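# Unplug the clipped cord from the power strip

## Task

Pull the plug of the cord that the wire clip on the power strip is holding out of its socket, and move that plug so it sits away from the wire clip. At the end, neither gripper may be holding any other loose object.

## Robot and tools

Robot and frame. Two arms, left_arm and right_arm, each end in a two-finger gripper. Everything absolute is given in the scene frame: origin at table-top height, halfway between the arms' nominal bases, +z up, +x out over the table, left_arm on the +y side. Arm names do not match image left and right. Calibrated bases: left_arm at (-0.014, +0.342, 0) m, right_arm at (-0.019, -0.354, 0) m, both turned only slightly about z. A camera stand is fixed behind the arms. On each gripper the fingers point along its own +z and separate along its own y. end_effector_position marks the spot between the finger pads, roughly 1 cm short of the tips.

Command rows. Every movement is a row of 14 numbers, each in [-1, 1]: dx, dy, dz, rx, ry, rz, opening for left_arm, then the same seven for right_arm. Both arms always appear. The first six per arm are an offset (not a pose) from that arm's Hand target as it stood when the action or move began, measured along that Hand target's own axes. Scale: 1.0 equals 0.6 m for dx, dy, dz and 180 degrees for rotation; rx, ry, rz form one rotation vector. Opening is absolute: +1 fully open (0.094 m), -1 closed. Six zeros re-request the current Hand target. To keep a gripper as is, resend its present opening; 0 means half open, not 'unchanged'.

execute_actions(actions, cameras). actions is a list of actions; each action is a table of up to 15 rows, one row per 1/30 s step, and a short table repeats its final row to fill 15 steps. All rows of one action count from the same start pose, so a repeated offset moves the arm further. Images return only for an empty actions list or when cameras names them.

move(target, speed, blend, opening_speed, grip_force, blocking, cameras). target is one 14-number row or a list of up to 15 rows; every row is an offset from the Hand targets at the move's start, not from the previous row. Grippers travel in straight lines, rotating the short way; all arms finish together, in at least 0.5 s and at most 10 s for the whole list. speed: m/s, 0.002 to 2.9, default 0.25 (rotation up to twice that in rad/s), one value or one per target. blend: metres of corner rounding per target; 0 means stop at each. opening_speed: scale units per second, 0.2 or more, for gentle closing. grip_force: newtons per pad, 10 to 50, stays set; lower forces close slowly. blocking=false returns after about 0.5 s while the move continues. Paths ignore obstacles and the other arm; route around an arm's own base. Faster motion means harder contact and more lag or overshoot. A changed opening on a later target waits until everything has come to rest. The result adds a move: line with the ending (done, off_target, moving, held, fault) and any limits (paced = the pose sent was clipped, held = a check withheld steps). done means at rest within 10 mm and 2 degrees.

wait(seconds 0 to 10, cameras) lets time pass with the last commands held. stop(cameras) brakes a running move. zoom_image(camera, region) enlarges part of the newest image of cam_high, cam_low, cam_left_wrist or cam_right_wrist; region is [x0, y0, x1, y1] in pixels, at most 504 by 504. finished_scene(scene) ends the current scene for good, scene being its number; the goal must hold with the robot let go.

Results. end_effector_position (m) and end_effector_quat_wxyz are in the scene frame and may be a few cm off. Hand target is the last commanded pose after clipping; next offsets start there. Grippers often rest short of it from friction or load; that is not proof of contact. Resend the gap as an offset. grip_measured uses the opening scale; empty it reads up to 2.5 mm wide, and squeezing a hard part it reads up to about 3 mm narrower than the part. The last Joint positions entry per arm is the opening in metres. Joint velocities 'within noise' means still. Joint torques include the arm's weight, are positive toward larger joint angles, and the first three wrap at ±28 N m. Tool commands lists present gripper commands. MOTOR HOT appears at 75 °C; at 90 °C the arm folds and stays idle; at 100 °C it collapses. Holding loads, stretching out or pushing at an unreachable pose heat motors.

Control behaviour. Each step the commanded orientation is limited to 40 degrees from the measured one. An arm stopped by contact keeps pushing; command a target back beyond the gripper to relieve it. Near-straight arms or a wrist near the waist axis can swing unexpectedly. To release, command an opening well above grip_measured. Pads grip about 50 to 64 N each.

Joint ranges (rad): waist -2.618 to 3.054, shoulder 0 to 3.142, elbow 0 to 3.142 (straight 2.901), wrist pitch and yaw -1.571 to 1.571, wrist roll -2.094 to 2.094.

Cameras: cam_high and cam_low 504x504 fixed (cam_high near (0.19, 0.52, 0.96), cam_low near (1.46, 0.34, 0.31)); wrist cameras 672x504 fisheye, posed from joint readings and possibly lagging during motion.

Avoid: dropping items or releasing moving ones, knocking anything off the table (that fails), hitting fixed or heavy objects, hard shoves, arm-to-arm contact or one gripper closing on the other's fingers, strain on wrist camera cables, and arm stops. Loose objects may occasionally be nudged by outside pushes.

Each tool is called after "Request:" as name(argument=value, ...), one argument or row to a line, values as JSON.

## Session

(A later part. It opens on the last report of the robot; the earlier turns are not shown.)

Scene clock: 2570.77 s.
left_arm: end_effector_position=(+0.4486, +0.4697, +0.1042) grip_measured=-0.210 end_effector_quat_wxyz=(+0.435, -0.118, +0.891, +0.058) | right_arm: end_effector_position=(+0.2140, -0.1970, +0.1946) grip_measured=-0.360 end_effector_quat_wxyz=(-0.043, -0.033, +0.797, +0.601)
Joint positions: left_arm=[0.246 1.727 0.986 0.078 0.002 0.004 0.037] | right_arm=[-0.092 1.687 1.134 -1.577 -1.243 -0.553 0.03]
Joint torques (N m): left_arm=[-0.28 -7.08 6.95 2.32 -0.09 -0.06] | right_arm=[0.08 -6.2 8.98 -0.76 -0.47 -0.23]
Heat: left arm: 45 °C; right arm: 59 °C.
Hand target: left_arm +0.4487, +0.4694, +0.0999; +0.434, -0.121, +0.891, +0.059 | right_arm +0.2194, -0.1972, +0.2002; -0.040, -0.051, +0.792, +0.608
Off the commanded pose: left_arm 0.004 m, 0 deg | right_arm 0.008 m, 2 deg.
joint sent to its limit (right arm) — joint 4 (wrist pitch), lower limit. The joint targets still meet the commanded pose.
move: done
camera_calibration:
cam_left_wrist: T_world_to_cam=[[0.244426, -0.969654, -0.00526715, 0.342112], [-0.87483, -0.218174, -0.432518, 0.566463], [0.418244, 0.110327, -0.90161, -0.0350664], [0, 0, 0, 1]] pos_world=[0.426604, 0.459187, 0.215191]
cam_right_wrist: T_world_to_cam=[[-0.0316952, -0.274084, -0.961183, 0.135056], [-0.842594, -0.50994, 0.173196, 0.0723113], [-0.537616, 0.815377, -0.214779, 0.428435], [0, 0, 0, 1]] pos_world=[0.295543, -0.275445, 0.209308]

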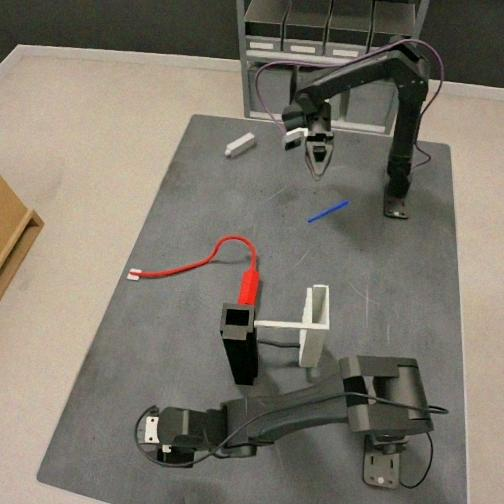

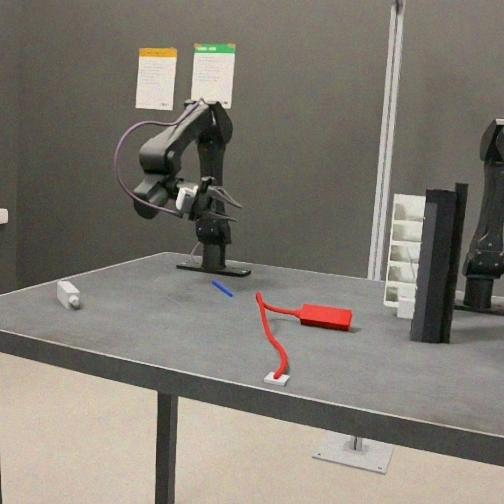

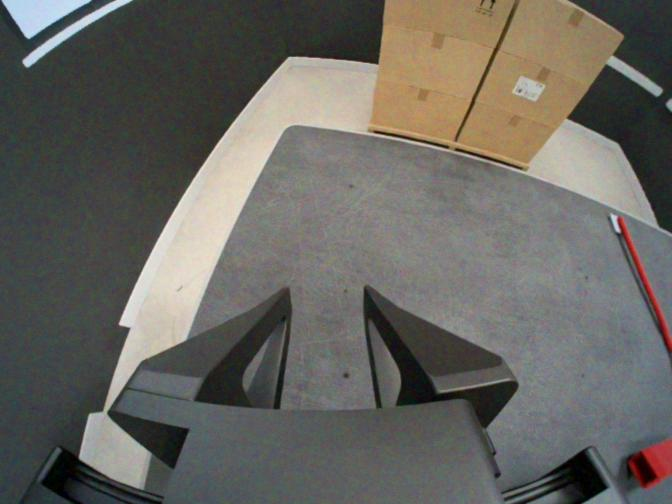

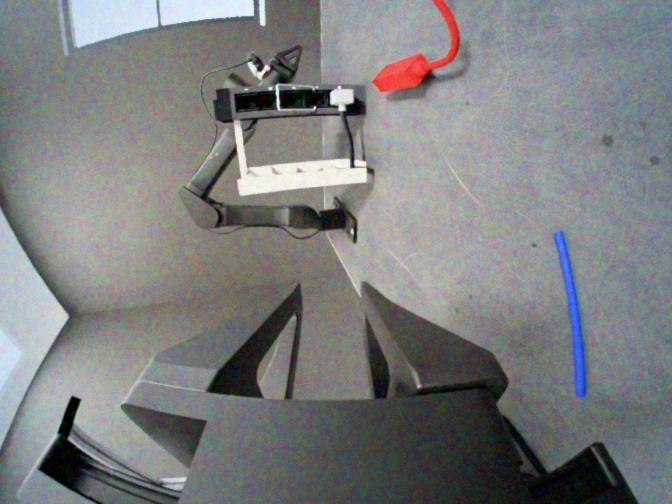

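Request:
wait(
  seconds=10,
  cameras=[],
)

Request:
wait(
  seconds=10,
  cameras=[],
)

Request:
wait(
  seconds=10,
  cameras=[],
)

Request:
wait(
  seconds=10,
  cameras=[],
)

Scene clock: 2587.73 s.
left_arm: end_effector_position=(+0.4486, +0.4697, +0.1042) grip_measured=-0.210 end_effector_quat_wxyz=(+0.435, -0.118, +0.891, +0.058) | right_arm: end_effector_position=(+0.2140, -0.1970, +0.1946) grip_measured=-0.360 end_effector_quat_wxyz=(-0.043, -0.033, +0.797, +0.601)
Joint positions: left_arm=[0.246 1.727 0.986 0.078 0.002 0.004 0.037] | right_arm=[-0.092 1.687 1.134 -1.577 -1.243 -0.553 0.03]
Joint torques (N m): left_arm=[-0.28 -7.05 7.02 2.29 -0.09 -0.07] | right_arm=[-0.12 -5.9 8.91 -0.71 -0.45 -0.18]
Heat: left arm: 45 °C; right arm: 52 °C.
Hand target: left_arm +0.4487, +0.4694, +0.0999; +0.434, -0.121, +0.891, +0.059 | right_arm +0.2194, -0.1972, +0.2002; -0.040, -0.051, +0.792, +0.608
Tool commands: left_gripper/opening=-0.213 right_gripper/opening=-0.362
Off the commanded pose: left_arm 0.004 m, 0 deg | right_arm 0.008 m, 2 deg.
wait: 10.00 s; at rest from the start
No camera images: "cameras" was empty.

Scene clock: 2597.73 s.
left_arm: end_effector_position=(+0.4486, +0.4697, +0.1042) grip_measured=-0.210 end_effector_quat_wxyz=(+0.435, -0.118, +0.891, +0.058) | right_arm: end_effector_position=(+0.2140, -0.1970, +0.1946) grip_measured=-0.360 end_effector_quat_wxyz=(-0.043, -0.033, +0.797, +0.601)
Joint positions: left_arm=[0.246 1.727 0.986 0.078 0.002 0.004 0.037] | right_arm=[-0.092 1.687 1.134 -1.577 -1.243 -0.553 0.03]
Joint torques (N m): left_arm=[-0.23 -7.09 6.9 2.32 -0.12 -0.09] | right_arm=[-0.03 -6.05 9.26 -0.76 -0.46 -0.19]
Heat: left arm: 46 °C; right arm: 50 °C.
Hand target: left_arm +0.4487, +0.4694, +0.0999; +0.434, -0.121, +0.891, +0.059 | right_arm +0.2194, -0.1972, +0.2002; -0.040, -0.051, +0.792, +0.608
Tool commands: left_gripper/opening=-0.213 right_gripper/opening=-0.362
Off the commanded pose: left_arm 0.004 m, 0 deg | right_arm 0.008 m, 2 deg.
wait: 10.00 s; at rest by 0.17 s
No camera images: "cameras" was empty.

Scene clock: 2607.73 s.
left_arm: end_effector_position=(+0.4486, +0.4697, +0.1042) grip_measured=-0.210 end_effector_quat_wxyz=(+0.435, -0.118, +0.891, +0.058) | right_arm: end_effector_position=(+0.2140, -0.1970, +0.1946) grip_measured=-0.360 end_effector_quat_wxyz=(-0.043, -0.033, +0.797, +0.601)
Joint positions: left_arm=[0.246 1.727 0.986 0.078 0.002 0.004 0.037] | right_arm=[-0.092 1.687 1.134 -1.577 -1.243 -0.553 0.03]
Joint torques (N m): left_arm=[-0.21 -7.1 6.87 2.33 -0.13 -0.07] | right_arm=[-0.09 -5.93 9.07 -0.74 -0.44 -0.2]
Heat: left arm: 46 °C; right arm: 48 °C.
Hand target: left_arm +0.4487, +0.4694, +0.0999; +0.434, -0.121, +0.891, +0.059 | right_arm +0.2194, -0.1972, +0.2002; -0.040, -0.051, +0.792, +0.608
Tool commands: left_gripper/opening=-0.213 right_gripper/opening=-0.362
Off the commanded pose: left_arm 0.004 m, 0 deg | right_arm 0.008 m, 2 deg.
wait: 10.00 s; at rest by 0.17 s
No camera images: "cameras" was empty.

Scene clock: 2617.73 s.
left_arm: end_effector_position=(+0.4486, +0.4697, +0.1042) grip_measured=-0.210 end_effector_quat_wxyz=(+0.435, -0.118, +0.891, +0.058) | right_arm: end_effector_position=(+0.2140, -0.1970, +0.1946) grip_measured=-0.360 end_effector_quat_wxyz=(-0.043, -0.033, +0.797, +0.601)
Joint positions: left_arm=[0.246 1.727 0.986 0.078 0.002 0.004 0.037] | right_arm=[-0.092 1.687 1.134 -1.577 -1.243 -0.553 0.03]
Joint torques (N m): left_arm=[-0.2 -7.1 6.95 2.3 -0.13 -0.07] | right_arm=[0.28 -6.06 9.25 -0.76 -0.45 -0.19]
Heat: left arm: 46 °C; right arm: 47 °C.
Hand target: left_arm +0.4487, +0.4694, +0.0999; +0.434, -0.121, +0.891, +0.059 | right_arm +0.2194, -0.1972, +0.2002; -0.040, -0.051, +0.792, +0.608
Tool commands: left_gripper/opening=-0.213 right_gripper/opening=-0.362
Off the commanded pose: left_arm 0.004 m, 0 deg | right_arm 0.008 m, 2 deg.
wait: 10.00 s; at rest by 0.17 s
No camera images: "cameras" was empty.

Request:
finished_scene(
  scene=1,
)

The scene is finished: the task was done.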